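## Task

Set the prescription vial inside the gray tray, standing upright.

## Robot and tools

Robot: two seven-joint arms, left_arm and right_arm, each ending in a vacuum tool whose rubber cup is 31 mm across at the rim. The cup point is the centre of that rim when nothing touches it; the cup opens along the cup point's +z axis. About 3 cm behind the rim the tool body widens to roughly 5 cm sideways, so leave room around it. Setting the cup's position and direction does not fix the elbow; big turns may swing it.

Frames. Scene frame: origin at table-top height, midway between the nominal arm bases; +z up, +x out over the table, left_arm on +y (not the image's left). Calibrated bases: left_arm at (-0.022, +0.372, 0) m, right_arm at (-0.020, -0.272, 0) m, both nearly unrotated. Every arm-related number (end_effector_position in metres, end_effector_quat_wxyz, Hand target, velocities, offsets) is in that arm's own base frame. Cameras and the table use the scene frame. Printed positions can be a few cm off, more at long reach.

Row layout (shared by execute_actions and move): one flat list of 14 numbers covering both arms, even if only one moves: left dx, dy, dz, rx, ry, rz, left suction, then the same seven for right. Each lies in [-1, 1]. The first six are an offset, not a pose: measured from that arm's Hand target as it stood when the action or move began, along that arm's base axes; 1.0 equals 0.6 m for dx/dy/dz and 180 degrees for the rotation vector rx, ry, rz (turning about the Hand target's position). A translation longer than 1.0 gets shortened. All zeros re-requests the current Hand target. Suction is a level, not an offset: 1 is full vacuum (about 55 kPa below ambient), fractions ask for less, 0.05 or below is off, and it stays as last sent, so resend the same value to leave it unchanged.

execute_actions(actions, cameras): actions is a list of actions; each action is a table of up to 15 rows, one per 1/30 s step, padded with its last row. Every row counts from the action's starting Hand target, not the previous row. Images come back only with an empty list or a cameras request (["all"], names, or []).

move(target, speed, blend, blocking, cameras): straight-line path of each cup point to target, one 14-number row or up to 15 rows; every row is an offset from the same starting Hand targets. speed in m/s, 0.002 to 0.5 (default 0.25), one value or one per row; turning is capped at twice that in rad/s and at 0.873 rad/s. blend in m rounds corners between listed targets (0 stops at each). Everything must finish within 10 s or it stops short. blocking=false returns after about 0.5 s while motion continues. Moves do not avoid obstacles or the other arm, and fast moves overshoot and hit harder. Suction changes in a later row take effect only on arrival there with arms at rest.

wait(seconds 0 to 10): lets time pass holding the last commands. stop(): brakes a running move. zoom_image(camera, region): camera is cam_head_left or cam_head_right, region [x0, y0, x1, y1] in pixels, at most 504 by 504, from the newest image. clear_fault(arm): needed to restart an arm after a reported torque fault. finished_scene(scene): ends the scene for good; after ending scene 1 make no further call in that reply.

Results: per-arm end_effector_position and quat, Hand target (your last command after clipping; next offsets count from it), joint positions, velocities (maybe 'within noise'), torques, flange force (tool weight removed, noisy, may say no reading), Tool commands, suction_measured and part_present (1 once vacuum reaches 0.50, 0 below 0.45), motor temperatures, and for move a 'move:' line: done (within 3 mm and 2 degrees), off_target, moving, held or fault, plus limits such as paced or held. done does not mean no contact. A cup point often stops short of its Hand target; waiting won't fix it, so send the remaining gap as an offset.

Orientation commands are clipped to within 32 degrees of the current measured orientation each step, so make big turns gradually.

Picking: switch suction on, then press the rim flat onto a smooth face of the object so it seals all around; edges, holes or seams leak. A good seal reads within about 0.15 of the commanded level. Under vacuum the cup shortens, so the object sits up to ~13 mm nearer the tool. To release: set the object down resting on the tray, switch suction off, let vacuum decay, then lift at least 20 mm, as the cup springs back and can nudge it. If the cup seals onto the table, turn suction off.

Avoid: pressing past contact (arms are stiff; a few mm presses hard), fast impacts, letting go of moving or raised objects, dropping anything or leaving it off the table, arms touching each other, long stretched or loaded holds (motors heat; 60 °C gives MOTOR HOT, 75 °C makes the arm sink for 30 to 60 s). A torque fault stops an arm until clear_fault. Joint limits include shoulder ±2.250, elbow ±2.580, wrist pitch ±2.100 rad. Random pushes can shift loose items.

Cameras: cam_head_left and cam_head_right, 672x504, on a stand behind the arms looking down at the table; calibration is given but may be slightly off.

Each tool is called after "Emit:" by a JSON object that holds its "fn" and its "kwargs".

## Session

Emit:
{"fn": "execute_actions", "kwargs": {"actions": []}}

Scene clock: 0.00 s.
left_arm: end_effector_position=(+0.2980, -0.0530, +0.1046) suction_measured=0.01 part_present=0 end_effector_quat_wxyz=(+0.006, -0.172, +0.967, +0.188) | right_arm: end_effector_position=(+0.1655, +0.3901, +0.3522) suction_measured=0.00 part_present=0 end_effector_quat_wxyz=(-0.423, +0.813, +0.398, +0.030)
Joint positions: left_arm=[0.459 0.537 -0.098 2.166 -0.449 0.682 -2.034] | right_arm=[-0.745 0.117 -0.002 2.037 -1.079 0.951 0.817]
Joint velocities: within noise
Joint torques (N m): no reading
Motor temperatures (°C): left_arm=[35 32 30 32 41 44 44] | right_arm=[34 35 33 32 34 42 38]
Flange force (N): no reading
Hand target: left_arm +0.2980, -0.0530, +0.1046; +0.006, -0.172, +0.967, +0.188 | right_arm +0.1655, +0.3901, +0.3522; -0.423, +0.813, +0.398, +0.030
Tool commands: left_gripper/suction=+0.0 right_gripper/suction=+0.0

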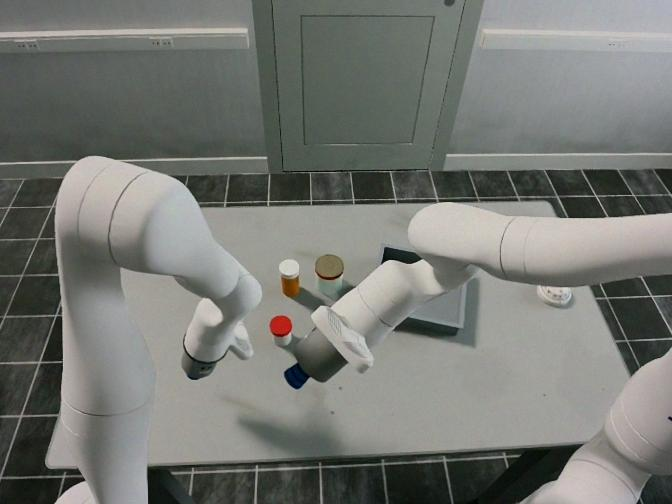

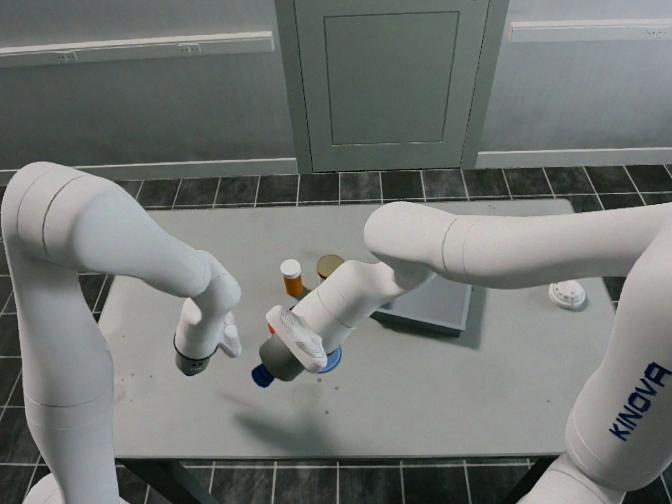

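Emit:
{"fn": "move", "kwargs": {"target": [0,0,0,0,0,0,0,0.669,0.0126,-0.25,-0.2036,-0.2005,0.2337,0], "speed": 0.2, "cameras": ["all"]}}

Emit:
{"fn": "zoom_image", "kwargs": {"camera": "cam_head_left", "region": [240, 200, 360, 320]}}

Emit:
{"fn": "zoom_image", "kwargs": {"camera": "cam_head_right", "region": [240, 200, 360, 320]}}

Scene clock: 19.67 s.
left_arm: end_effector_position=(+0.2980, -0.0530, +0.1046) suction_measured=0.01 part_present=0 end_effector_quat_wxyz=(+0.006, -0.172, +0.967, +0.188) | right_arm: end_effector_position=(+0.5669, +0.3977, +0.2022) suction_measured=0.00 part_present=0 end_effector_quat_wxyz=(+0.000, +0.661, +0.750, +0.000)
Joint positions: left_arm=[0.459 0.537 -0.098 2.166 -0.449 0.682 -2.034] | right_arm=[-0.692 1.12 0.235 0.437 -0.211 1.595 1.104]
Joint torques (N m): left_arm=[1.47 -11.63 -0.96 -2.3 -0.07 0.51 -0.23] | right_arm=[-0.84 -23.6 1.06 -6.39 -0.2 -0.1 0.08]
Flange force (N): left_arm=[-3.3 1.1 -0.8] | right_arm=no reading
Hand target: left_arm +0.2980, -0.0530, +0.1046; +0.006, -0.172, +0.967, +0.188 | right_arm +0.5669, +0.3977, +0.2022; +0.000, +0.661, +0.750, +0.000
Off the commanded pose: left_arm 0.000 m, 0 deg | right_arm 0.000 m, 0 deg.
move: done

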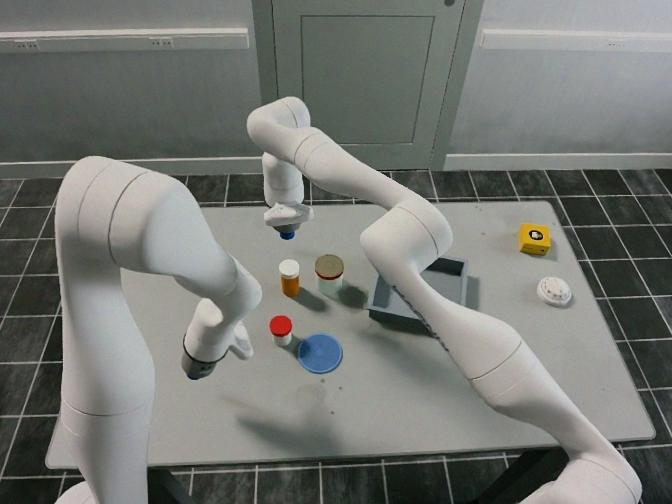

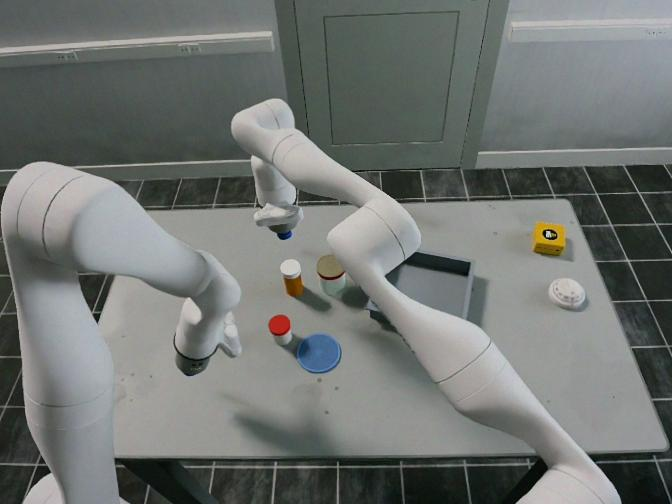

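Scaled by 4.200 from the camera's 672x504 image, which has a finer 960x720 frame.

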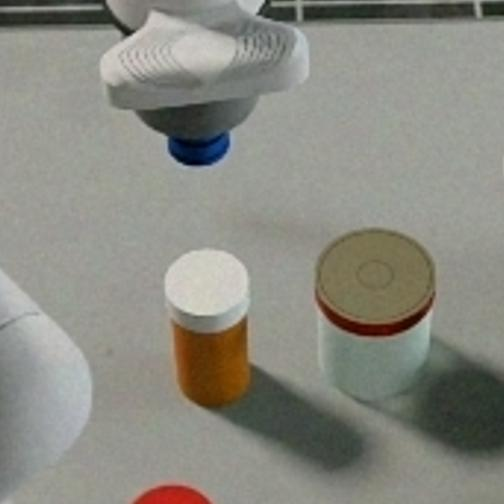

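Scaled by 4.200 from the camera's 672x504 image, which has a finer 960x720 frame.

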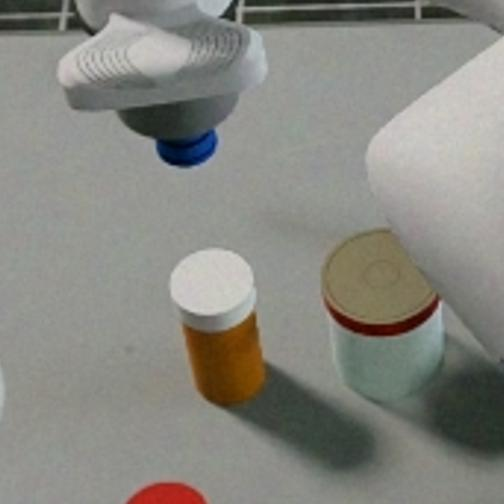

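Emit:
{"fn": "move", "kwargs": {"target": [0,0,0,0,0,0,0,0.0083,0.0023,-0.145,0,0,0,0], "speed": 0.15, "cameras": ["all"]}}

Emit:
{"fn": "zoom_image", "kwargs": {"camera": "cam_head_left", "region": [240, 220, 340, 320]}}

Emit:
{"fn": "zoom_image", "kwargs": {"camera": "cam_head_right", "region": [240, 220, 340, 320]}}

Scene clock: 29.93 s.
left_arm: end_effector_position=(+0.2980, -0.0530, +0.1046) suction_measured=0.01 part_present=0 end_effector_quat_wxyz=(+0.006, -0.172, +0.967, +0.188) | right_arm: end_effector_position=(+0.5719, +0.3991, +0.1152) suction_measured=0.00 part_present=0 end_effector_quat_wxyz=(+0.000, +0.661, +0.750, +0.000)
Joint positions: left_arm=[0.459 0.537 -0.098 2.166 -0.449 0.682 -2.034] | right_arm=[-0.701 1.178 0.226 0.588 -0.212 1.388 1.123]
Joint torques (N m): left_arm=[1.47 -11.63 -0.9 -2.31 -0.05 0.55 -0.23] | right_arm=[-0.72 -23.81 1.28 -6.2 -0.2 -0.15 0.12]
Flange force (N): left_arm=[-3.2 1.2 -0.6] | right_arm=[3.7 8.9 -1.1]
Hand target: left_arm +0.2980, -0.0530, +0.1046; +0.006, -0.172, +0.967, +0.188 | right_arm +0.5718, +0.3991, +0.1152; +0.000, +0.661, +0.750, +0.000
Off the commanded pose: left_arm 0.000 m, 0 deg | right_arm 0.000 m, 0 deg.
move: done

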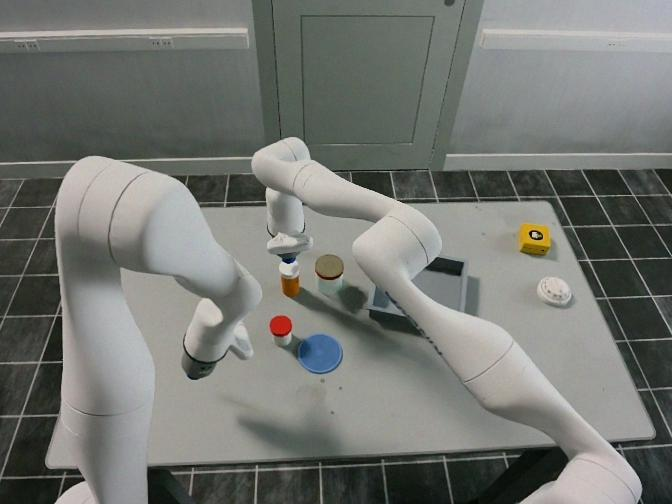

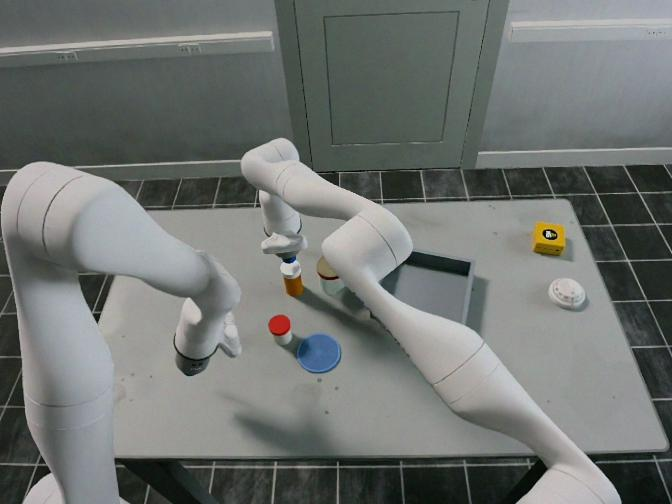

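Scaled by 5.040 from the camera's 672x504 image, which has a finer 960x720 frame.

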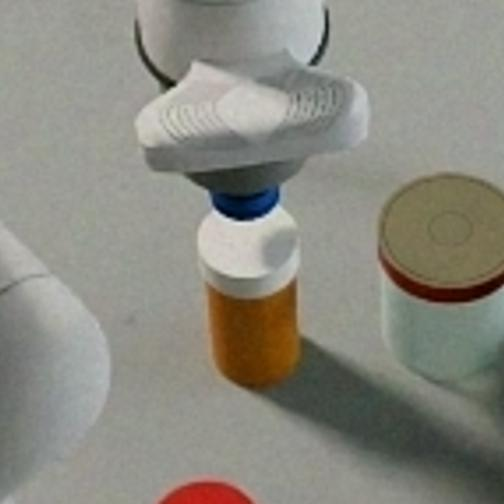

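Scaled by 5.040 from the camera's 672x504 image, which has a finer 960x720 frame.

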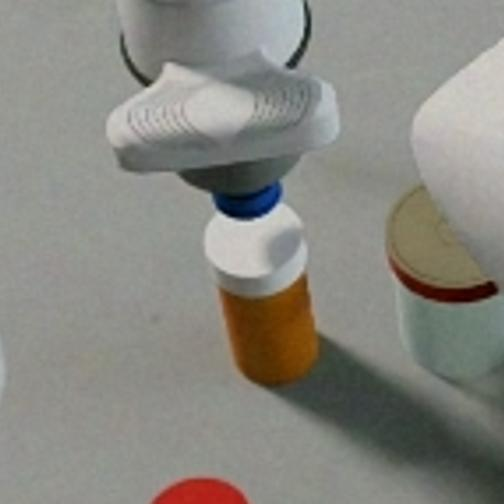

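Emit:
{"fn": "move", "kwargs": {"target": [0,0,0,0,0,0,0,0,0,-0.0533,0,0,0,1], "speed": 0.05}}

Emit:
{"fn": "wait", "kwargs": {"seconds": 0.8}}

Scene clock: 36.60 s.
left_arm: end_effector_position=(+0.2980, -0.0530, +0.1046) suction_measured=0.01 part_present=0 end_effector_quat_wxyz=(+0.006, -0.172, +0.967, +0.188) | right_arm: end_effector_position=(+0.5718, +0.3990, +0.0832) suction_measured=0.34 part_present=0 end_effector_quat_wxyz=(+0.000, +0.661, +0.750, +0.000)
Joint positions: left_arm=[0.459 0.537 -0.098 2.166 -0.449 0.682 -2.034] | right_arm=[-0.703 1.207 0.222 0.627 -0.214 1.321 1.128]
Joint torques (N m): left_arm=[1.46 -11.61 -0.98 -2.24 -0.08 0.53 -0.26] | right_arm=[-0.72 -24.41 1.32 -6.34 -0.18 -0.05 0.08]
Flange force (N): left_arm=[-3.3 1.0 -0.8] | right_arm=[3.0 7.8 0.3]
Hand target: left_arm +0.2980, -0.0530, +0.1046; +0.006, -0.172, +0.967, +0.188 | right_arm +0.5719, +0.3990, +0.0832; +0.000, +0.661, +0.750, +0.000
Off the commanded pose: left_arm 0.000 m, 0 deg | right_arm 0.000 m, 0 deg.
move: done

Scene clock: 37.40 s.
left_arm: end_effector_position=(+0.2980, -0.0530, +0.1046) suction_measured=0.01 part_present=0 end_effector_quat_wxyz=(+0.006, -0.172, +0.967, +0.188) | right_arm: end_effector_position=(+0.5718, +0.3990, +0.0832) suction_measured=0.94 part_present=1 end_effector_quat_wxyz=(+0.000, +0.661, +0.750, +0.000)
Joint positions: left_arm=[0.459 0.537 -0.098 2.166 -0.449 0.682 -2.034] | right_arm=[-0.703 1.207 0.222 0.627 -0.214 1.321 1.128]
Joint torques (N m): left_arm=[1.48 -11.66 -0.89 -2.33 -0.09 0.56 -0.23] | right_arm=[-0.79 -24.41 1.35 -6.32 -0.21 -0.1 0.13]
Flange force (N): left_arm=[-3.2 1.2 -0.4] | right_arm=[3.2 8.2 0.2]
Hand target: left_arm +0.2980, -0.0530, +0.1046; +0.006, -0.172, +0.967, +0.188 | right_arm +0.5719, +0.3990, +0.0832; +0.000, +0.661, +0.750, +0.000
Tool commands: left_gripper/suction=+0.0 right_gripper/suction=+1.0
Off the commanded pose: left_arm 0.000 m, 0 deg | right_arm 0.000 m, 0 deg.
wait: 0.80 s; at rest by 0.17 s

Emit:
{"fn": "move", "kwargs": {"target": [[0,0,0,0,0,0,0,0,0,0.055,0,0,0,1],[0,0,0,0,0,0,0,-0.3,-0.05,0.24,0,0,0,1]], "blend": [0.01,0], "speed": [0.1,0.2], "cameras": ["all"]}}

Emit:
{"fn": "zoom_image", "kwargs": {"camera": "cam_head_left", "region": [340, 210, 500, 370]}}

Emit:
{"fn": "zoom_image", "kwargs": {"camera": "cam_head_right", "region": [340, 210, 500, 370]}}

Scene clock: 48.57 s.
left_arm: end_effector_position=(+0.2980, -0.0530, +0.1046) suction_measured=0.01 part_present=0 end_effector_quat_wxyz=(+0.006, -0.172, +0.967, +0.188) | right_arm: end_effector_position=(+0.3919, +0.3690, +0.2272) suction_measured=0.95 part_present=1 end_effector_quat_wxyz=(+0.000, +0.661, +0.750, +0.000)
Joint positions: left_arm=[0.459 0.537 -0.098 2.166 -0.449 0.682 -2.034] | right_arm=[-0.938 0.639 0.24 1.345 -0.154 1.176 1.013]
Joint torques (N m): left_arm=[1.45 -11.62 -0.89 -2.26 -0.09 0.5 -0.22] | right_arm=[-0.86 -17.59 1.32 -6.12 -0.2 -0.08 0.09]
Flange force (N): left_arm=[-3.3 1.0 -0.9] | right_arm=[1.0 3.8 -0.3]
Hand target: left_arm +0.2980, -0.0530, +0.1046; +0.006, -0.172, +0.967, +0.188 | right_arm +0.3918, +0.3691, +0.2272; +0.000, +0.661, +0.750, +0.000
Off the commanded pose: left_arm 0.000 m, 0 deg | right_arm 0.000 m, 0 deg.
move: done

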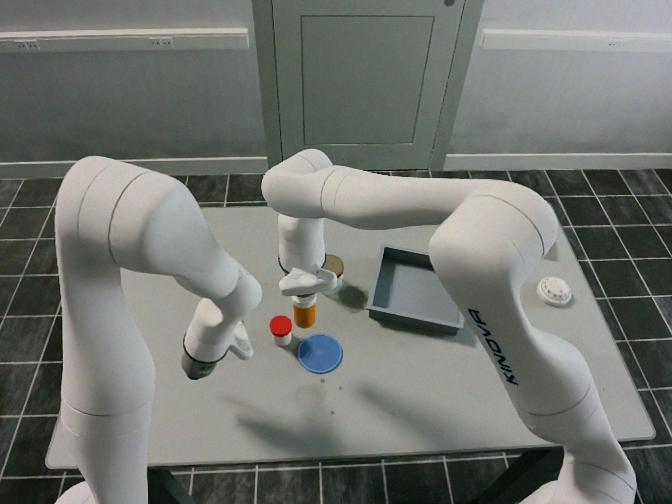

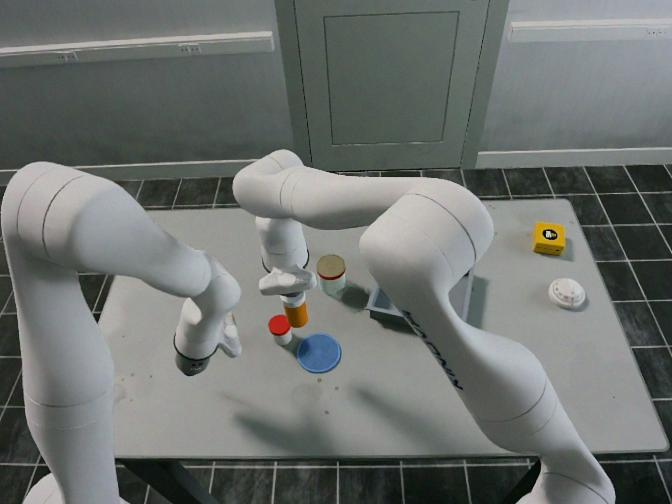

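Scaled by 3.150 from the camera's 672x504 image, which has a finer 960x720 frame.

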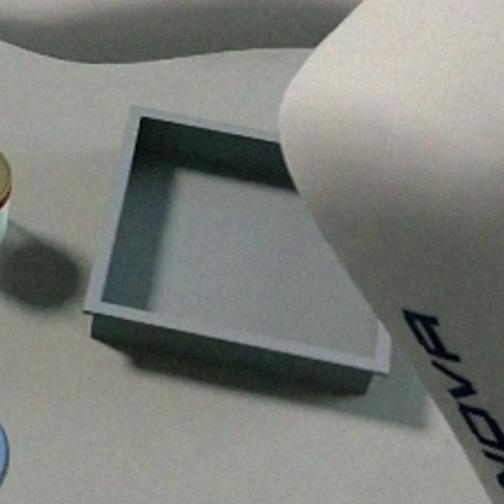

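Scaled by 3.150 from the camera's 672x504 image, which has a finer 960x720 frame.

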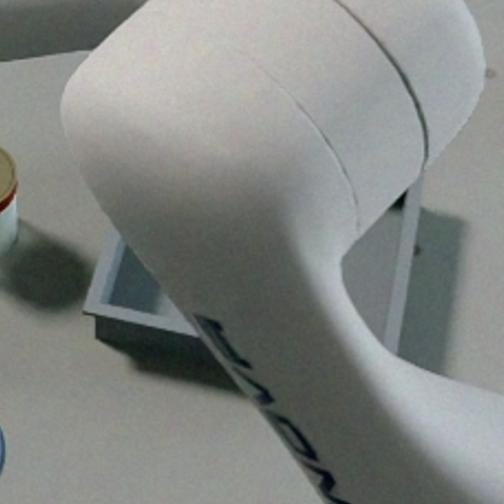

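Emit:
{"fn": "move", "kwargs": {"target": [[0,0,0,0,0,0,0,0.21,-0.4408,0,0,0,0,1],[0,0,0,0,0,0,0,0.21,-0.4408,-0.215,0,0,0,1]], "blend": [0.03,0], "speed": [0.2,0.12], "cameras": ["all"]}}

Emit:
{"fn": "zoom_image", "kwargs": {"camera": "cam_head_left", "region": [350, 230, 490, 370]}}

Emit:
{"fn": "zoom_image", "kwargs": {"camera": "cam_head_right", "region": [350, 230, 490, 370]}}

Scene clock: 61.07 s.
left_arm: end_effector_position=(+0.2980, -0.0530, +0.1046) suction_measured=0.01 part_present=0 end_effector_quat_wxyz=(+0.006, -0.172, +0.967, +0.188) | right_arm: end_effector_position=(+0.5179, +0.1046, +0.0982) suction_measured=0.95 part_present=1 end_effector_quat_wxyz=(+0.000, +0.661, +0.750, +0.000)
Joint positions: left_arm=[0.459 0.537 -0.098 2.166 -0.449 0.682 -2.034] | right_arm=[-0.382 0.787 0.229 1.537 -0.217 0.842 1.624]
Joint torques (N m): left_arm=[1.49 -11.63 -0.91 -2.34 -0.09 0.58 -0.21] | right_arm=[-0.77 -18.02 1.61 -4.7 -0.13 -0.11 0.12]
Flange force (N): left_arm=[-3.2 1.3 -0.5] | right_arm=[-1.1 3.2 0.2]
Hand target: left_arm +0.2980, -0.0530, +0.1046; +0.006, -0.172, +0.967, +0.188 | right_arm +0.5179, +0.1046, +0.0982; +0.000, +0.661, +0.750, +0.000
Off the commanded pose: left_arm 0.000 m, 0 deg | right_arm 0.000 m, 0 deg.
move: done

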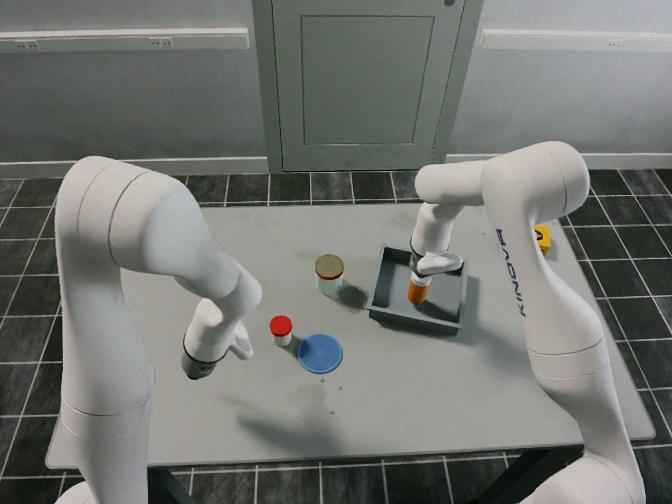

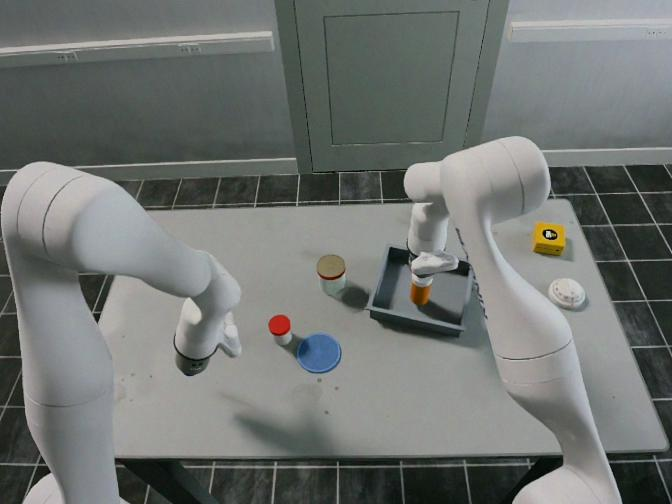

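Scaled by 3.600 from the camera's 672x504 image, which has a finer 960x720 frame.

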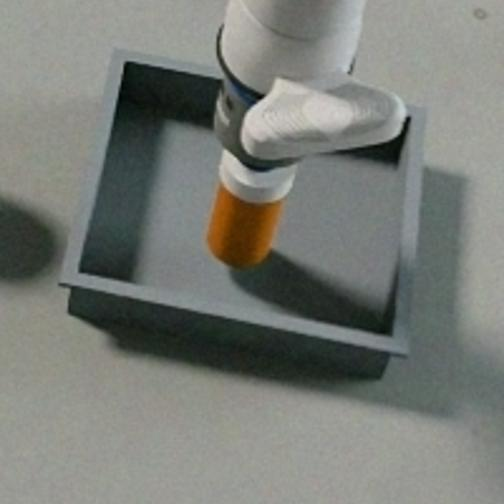

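Scaled by 3.600 from the camera's 672x504 image, which has a finer 960x720 frame.

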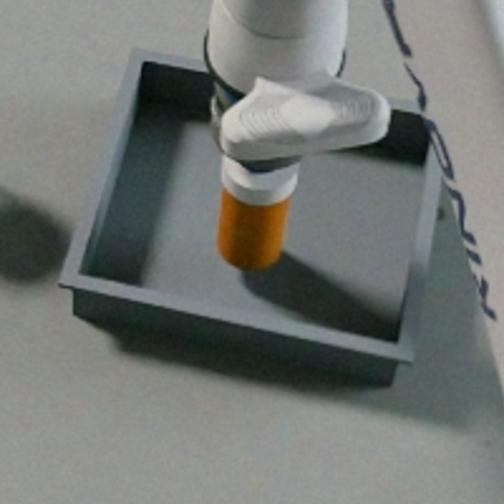

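Emit:
{"fn": "move", "kwargs": {"target": [0,0,0,0,0,0,0,0,0,-0.021,0,0,0,1], "speed": 0.04}}

Scene clock: 64.43 s.
left_arm: end_effector_position=(+0.2980, -0.0530, +0.1046) suction_measured=0.01 part_present=0 end_effector_quat_wxyz=(+0.006, -0.172, +0.967, +0.188) | right_arm: end_effector_position=(+0.5179, +0.1046, +0.0856) suction_measured=0.95 part_present=1 end_effector_quat_wxyz=(+0.000, +0.661, +0.750, +0.000)
Joint positions: left_arm=[0.459 0.537 -0.098 2.166 -0.449 0.682 -2.034] | right_arm=[-0.379 0.807 0.224 1.545 -0.222 0.814 1.628]
Joint torques (N m): left_arm=[1.46 -11.59 -0.92 -2.23 -0.09 0.52 -0.24] | right_arm=[-0.77 -18.31 1.64 -4.54 -0.21 -0.09 0.13]
Flange force (N): left_arm=[-3.4 1.0 -0.9] | right_arm=[-1.1 3.5 0.5]
Hand target: left_arm +0.2980, -0.0530, +0.1046; +0.006, -0.172, +0.967, +0.188 | right_arm +0.5179, +0.1046, +0.0856; +0.000, +0.661, +0.750, +0.000
Off the commanded pose: left_arm 0.000 m, 0 deg | right_arm 0.000 m, 0 deg.
move: done

Emit:
{"fn": "move", "kwargs": {"target": [0,0,0,0,0,0,0,0,0,-0.0042,0,0,0,1], "speed": 0.02}}

Scene clock: 69.87 s.
left_arm: end_effector_position=(+0.2980, -0.0530, +0.1046) suction_measured=0.01 part_present=0 end_effector_quat_wxyz=(+0.006, -0.172, +0.967, +0.188) | right_arm: end_effector_position=(+0.5179, +0.1046, +0.0831) suction_measured=0.95 part_present=1 end_effector_quat_wxyz=(+0.000, +0.661, +0.750, +0.000)
Joint positions: left_arm=[0.459 0.537 -0.098 2.166 -0.449 0.682 -2.034] | right_arm=[-0.378 0.811 0.223 1.546 -0.223 0.808 1.629]
Joint torques (N m): left_arm=[1.46 -11.55 -0.89 -2.31 -0.07 0.55 -0.22] | right_arm=[-0.76 -18.27 1.59 -4.5 -0.16 -0.09 0.06]
Flange force (N): left_arm=[-3.2 1.3 -0.8] | right_arm=[-1.2 3.5 0.4]
Hand target: left_arm +0.2980, -0.0530, +0.1046; +0.006, -0.172, +0.967, +0.188 | right_arm +0.5179, +0.1046, +0.0831; +0.000, +0.661, +0.750, +0.000
Off the commanded pose: left_arm 0.000 m, 0 deg | right_arm 0.000 m, 0 deg.
move: done

Emit:
{"fn": "move", "kwargs": {"target": [0,0,0,0,0,0,0,0,0,-0.0042,0,0,0,1], "speed": 0.02}}

Scene clock: 73.47 s.
left_arm: end_effector_position=(+0.2980, -0.0530, +0.1046) suction_measured=0.01 part_present=0 end_effector_quat_wxyz=(+0.006, -0.172, +0.967, +0.188) | right_arm: end_effector_position=(+0.5179, +0.1046, +0.0806) suction_measured=0.95 part_present=1 end_effector_quat_wxyz=(+0.000, +0.661, +0.750, +0.000)
Joint positions: left_arm=[0.459 0.537 -0.098 2.166 -0.449 0.682 -2.034] | right_arm=[-0.377 0.815 0.221 1.548 -0.224 0.803 1.63]
Joint torques (N m): left_arm=[1.48 -11.66 -0.89 -2.29 -0.1 0.51 -0.26] | right_arm=[-0.74 -18.34 1.65 -4.5 -0.18 -0.06 0.14]
Flange force (N): left_arm=[-3.3 1.0 -0.7] | right_arm=[-1.0 3.4 0.6]
Hand target: left_arm +0.2980, -0.0530, +0.1046; +0.006, -0.172, +0.967, +0.188 | right_arm +0.5179, +0.1046, +0.0806; +0.000, +0.661, +0.750, +0.000
Off the commanded pose: left_arm 0.000 m, 0 deg | right_arm 0.000 m, 0 deg.
move: done

Emit:
{"fn": "move", "kwargs": {"target": [0,0,0,0,0,0,0,0,0,-0.0042,0,0,0,1], "speed": 0.02}}

Scene clock: 76.90 s.
left_arm: end_effector_position=(+0.2980, -0.0530, +0.1046) suction_measured=0.01 part_present=0 end_effector_quat_wxyz=(+0.006, -0.172, +0.967, +0.188) | right_arm: end_effector_position=(+0.5179, +0.1046, +0.0781) suction_measured=0.95 part_present=1 end_effector_quat_wxyz=(+0.000, +0.661, +0.750, +0.000)
Joint positions: left_arm=[0.459 0.537 -0.098 2.166 -0.449 0.682 -2.034] | right_arm=[-0.377 0.82 0.22 1.549 -0.225 0.797 1.631]
Joint torques (N m): left_arm=[1.45 -11.62 -0.95 -2.29 -0.1 0.52 -0.22] | right_arm=[-0.62 -7.22 0.48 -0.62 -0.2 -0.62 0.1]
Flange force (N): left_arm=[-3.3 1.1 -0.8] | right_arm=[-1.0 1.2 -21.6]
Hand target: left_arm +0.2980, -0.0530, +0.1046; +0.006, -0.172, +0.967, +0.188 | right_arm +0.5179, +0.1046, +0.0780; +0.000, +0.661, +0.750, +0.000
Off the commanded pose: left_arm 0.000 m, 0 deg | right_arm 0.000 m, 0 deg.
move: done

Contact at ~.079. Release and retreat.

Emit:
{"fn": "move", "kwargs": {"target": [0,0,0,0,0,0,0,0,0,0.001,0,0,0,1], "speed": 0.02}}

Emit:
{"fn": "execute_actions", "kwargs": {"actions": [[[0,0,0,0,0,0,0,0,0,0,0,0,0,0]],[[0,0,0,0,0,0,0,0,0,0,0,0,0,0]]]}}

Emit:
{"fn": "move", "kwargs": {"target": [[0,0,0,0,0,0,0,0,0,0.2,0,0,0,0],[0,0,0,0,0,0,0,-0.2,-0.1,0.25,0,0,0,0]], "blend": [0.02,0], "speed": [0.1,0.25], "cameras": ["all"]}}

Emit:
{"fn": "zoom_image", "kwargs": {"camera": "cam_head_left", "region": [350, 230, 490, 370]}}

Scene clock: 83.10 s.
left_arm: end_effector_position=(+0.2980, -0.0530, +0.1046) suction_measured=0.01 part_present=0 end_effector_quat_wxyz=(+0.006, -0.172, +0.967, +0.188) | right_arm: end_effector_position=(+0.5178, +0.1046, +0.0786) suction_measured=0.95 part_present=1 end_effector_quat_wxyz=(+0.000, +0.661, +0.750, +0.000)
Joint positions: left_arm=[0.459 0.537 -0.098 2.166 -0.449 0.682 -2.034] | right_arm=[-0.377 0.819 0.221 1.549 -0.225 0.798 1.63]
Joint torques (N m): left_arm=[1.46 -11.61 -0.92 -2.3 -0.03 0.53 -0.2] | right_arm=[-0.82 -11.31 0.77 -1.87 -0.15 -0.27 0.11]
Flange force (N): left_arm=[-3.3 1.2 -0.7] | right_arm=[-1.3 2.4 -13.2]
Hand target: left_arm +0.2980, -0.0530, +0.1046; +0.006, -0.172, +0.967, +0.188 | right_arm +0.5179, +0.1046, +0.0786; +0.000, +0.661, +0.750, +0.000
Off the commanded pose: left_arm 0.000 m, 0 deg | right_arm 0.000 m, 0 deg.
move: done

Scene clock: 84.30 s.
left_arm: end_effector_position=(+0.2980, -0.0530, +0.1046) suction_measured=0.01 part_present=0 end_effector_quat_wxyz=(+0.006, -0.172, +0.967, +0.188) | right_arm: end_effector_position=(+0.5179, +0.1046, +0.0786) suction_measured=0.00 part_present=0 end_effector_quat_wxyz=(+0.000, +0.661, +0.750, +0.000)
Joint positions: left_arm=[0.459 0.537 -0.098 2.166 -0.449 0.682 -2.034] | right_arm=[-0.377 0.819 0.221 1.549 -0.225 0.798 1.63]
Joint torques (N m): left_arm=[1.5 -11.62 -0.93 -2.29 -0.06 0.51 -0.21] | right_arm=[-0.7 -9.43 0.69 -1.21 -0.19 -0.39 0.1]
Hand target: left_arm +0.2980, -0.0530, +0.1046; +0.006, -0.172, +0.967, +0.188 | right_arm +0.5179, +0.1046, +0.0786; +0.000, +0.661, +0.750, +0.000
Off the commanded pose: left_arm 0.000 m, 0 deg | right_arm 0.000 m, 0 deg.
Step readings (end_effector_position of left_arm | right_arm):
0: (+0.2980, -0.0530, +0.1046) | (+0.5178, +0.1046, +0.0786)
1: (+0.2980, -0.0530, +0.1046) | (+0.5178, +0.1046, +0.0786)
2: (+0.2980, -0.0530, +0.1046) | (+0.5179, +0.1046, +0.0787)
4: (+0.2980, -0.0530, +0.1046) | (+0.5179, +0.1046, +0.0787)
8: (+0.2980, -0.0530, +0.1046) | (+0.5179, +0.1046, +0.0787)
15: (+0.2980, -0.0530, +0.1046) | (+0.5179, +0.1046, +0.0787)
16: (+0.2980, -0.0530, +0.1046) | (+0.5179, +0.1046, +0.0787)
17: (+0.2980, -0.0530, +0.1046) | (+0.5179, +0.1046, +0.0787)
19: (+0.2980, -0.0530, +0.1046) | (+0.5179, +0.1046, +0.0787)
23: (+0.2980, -0.0530, +0.1046) | (+0.5179, +0.1046, +0.0786)
30: (+0.2980, -0.0530, +0.1046) | (+0.5179, +0.1046, +0.0786)

Scene clock: 86.47 s.
left_arm: end_effector_position=(+0.2980, -0.0530, +0.1046) suction_measured=0.01 part_present=0 end_effector_quat_wxyz=(+0.006, -0.172, +0.967, +0.188) | right_arm: end_effector_position=(+0.3979, +0.0446, +0.2286) suction_measured=0.00 part_present=0 end_effector_quat_wxyz=(+0.000, +0.661, +0.750, +0.000)
Joint positions: left_arm=[0.459 0.537 -0.098 2.166 -0.449 0.682 -2.034] | right_arm=[-0.398 0.347 0.297 1.838 -0.121 0.973 1.648]
Joint torques (N m): left_arm=[1.47 -11.59 -0.94 -2.23 -0.08 0.55 -0.22] | right_arm=[-0.66 -11.57 0.92 -5.19 -0.19 -0.11 0.12]
Flange force (N): left_arm=[-3.4 1.1 -0.8] | right_arm=[-1.1 2.6 -1.4]
Hand target: left_arm +0.2980, -0.0530, +0.1046; +0.006, -0.172, +0.967, +0.188 | right_arm +0.3979, +0.0446, +0.2286; +0.000, +0.661, +0.750, +0.000
Off the commanded pose: left_arm 0.000 m, 0 deg | right_arm 0.000 m, 0 deg.
move: done

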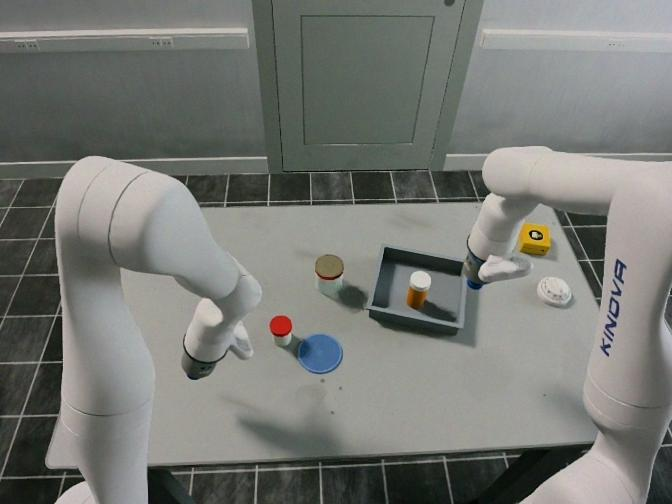

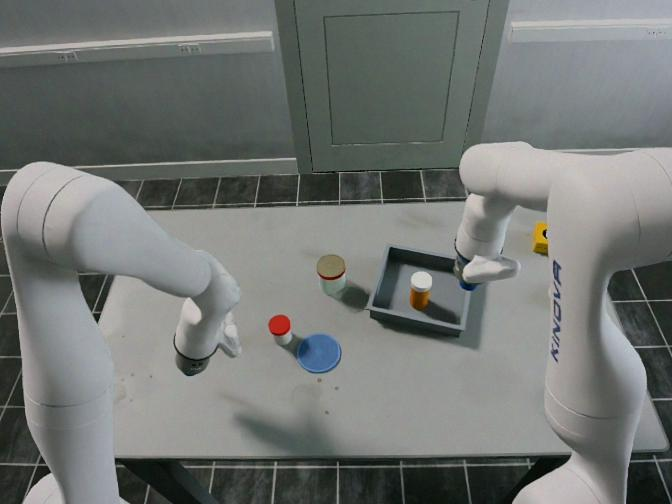

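Scaled by 3.600 from the camera's 672x504 image, which has a finer 960x720 frame.

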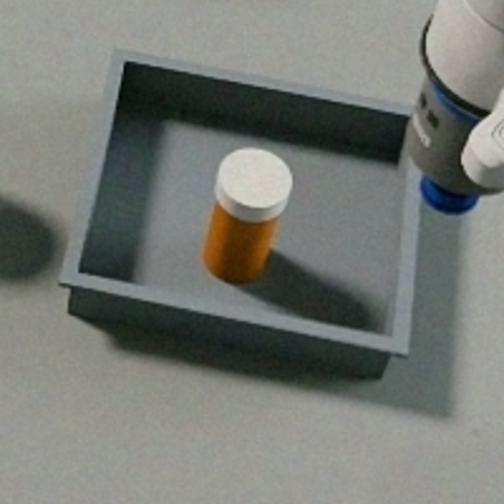

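Emit:
{"fn": "finished_scene", "kwargs": {"scene": 3}}

The scene is finished: the task was done.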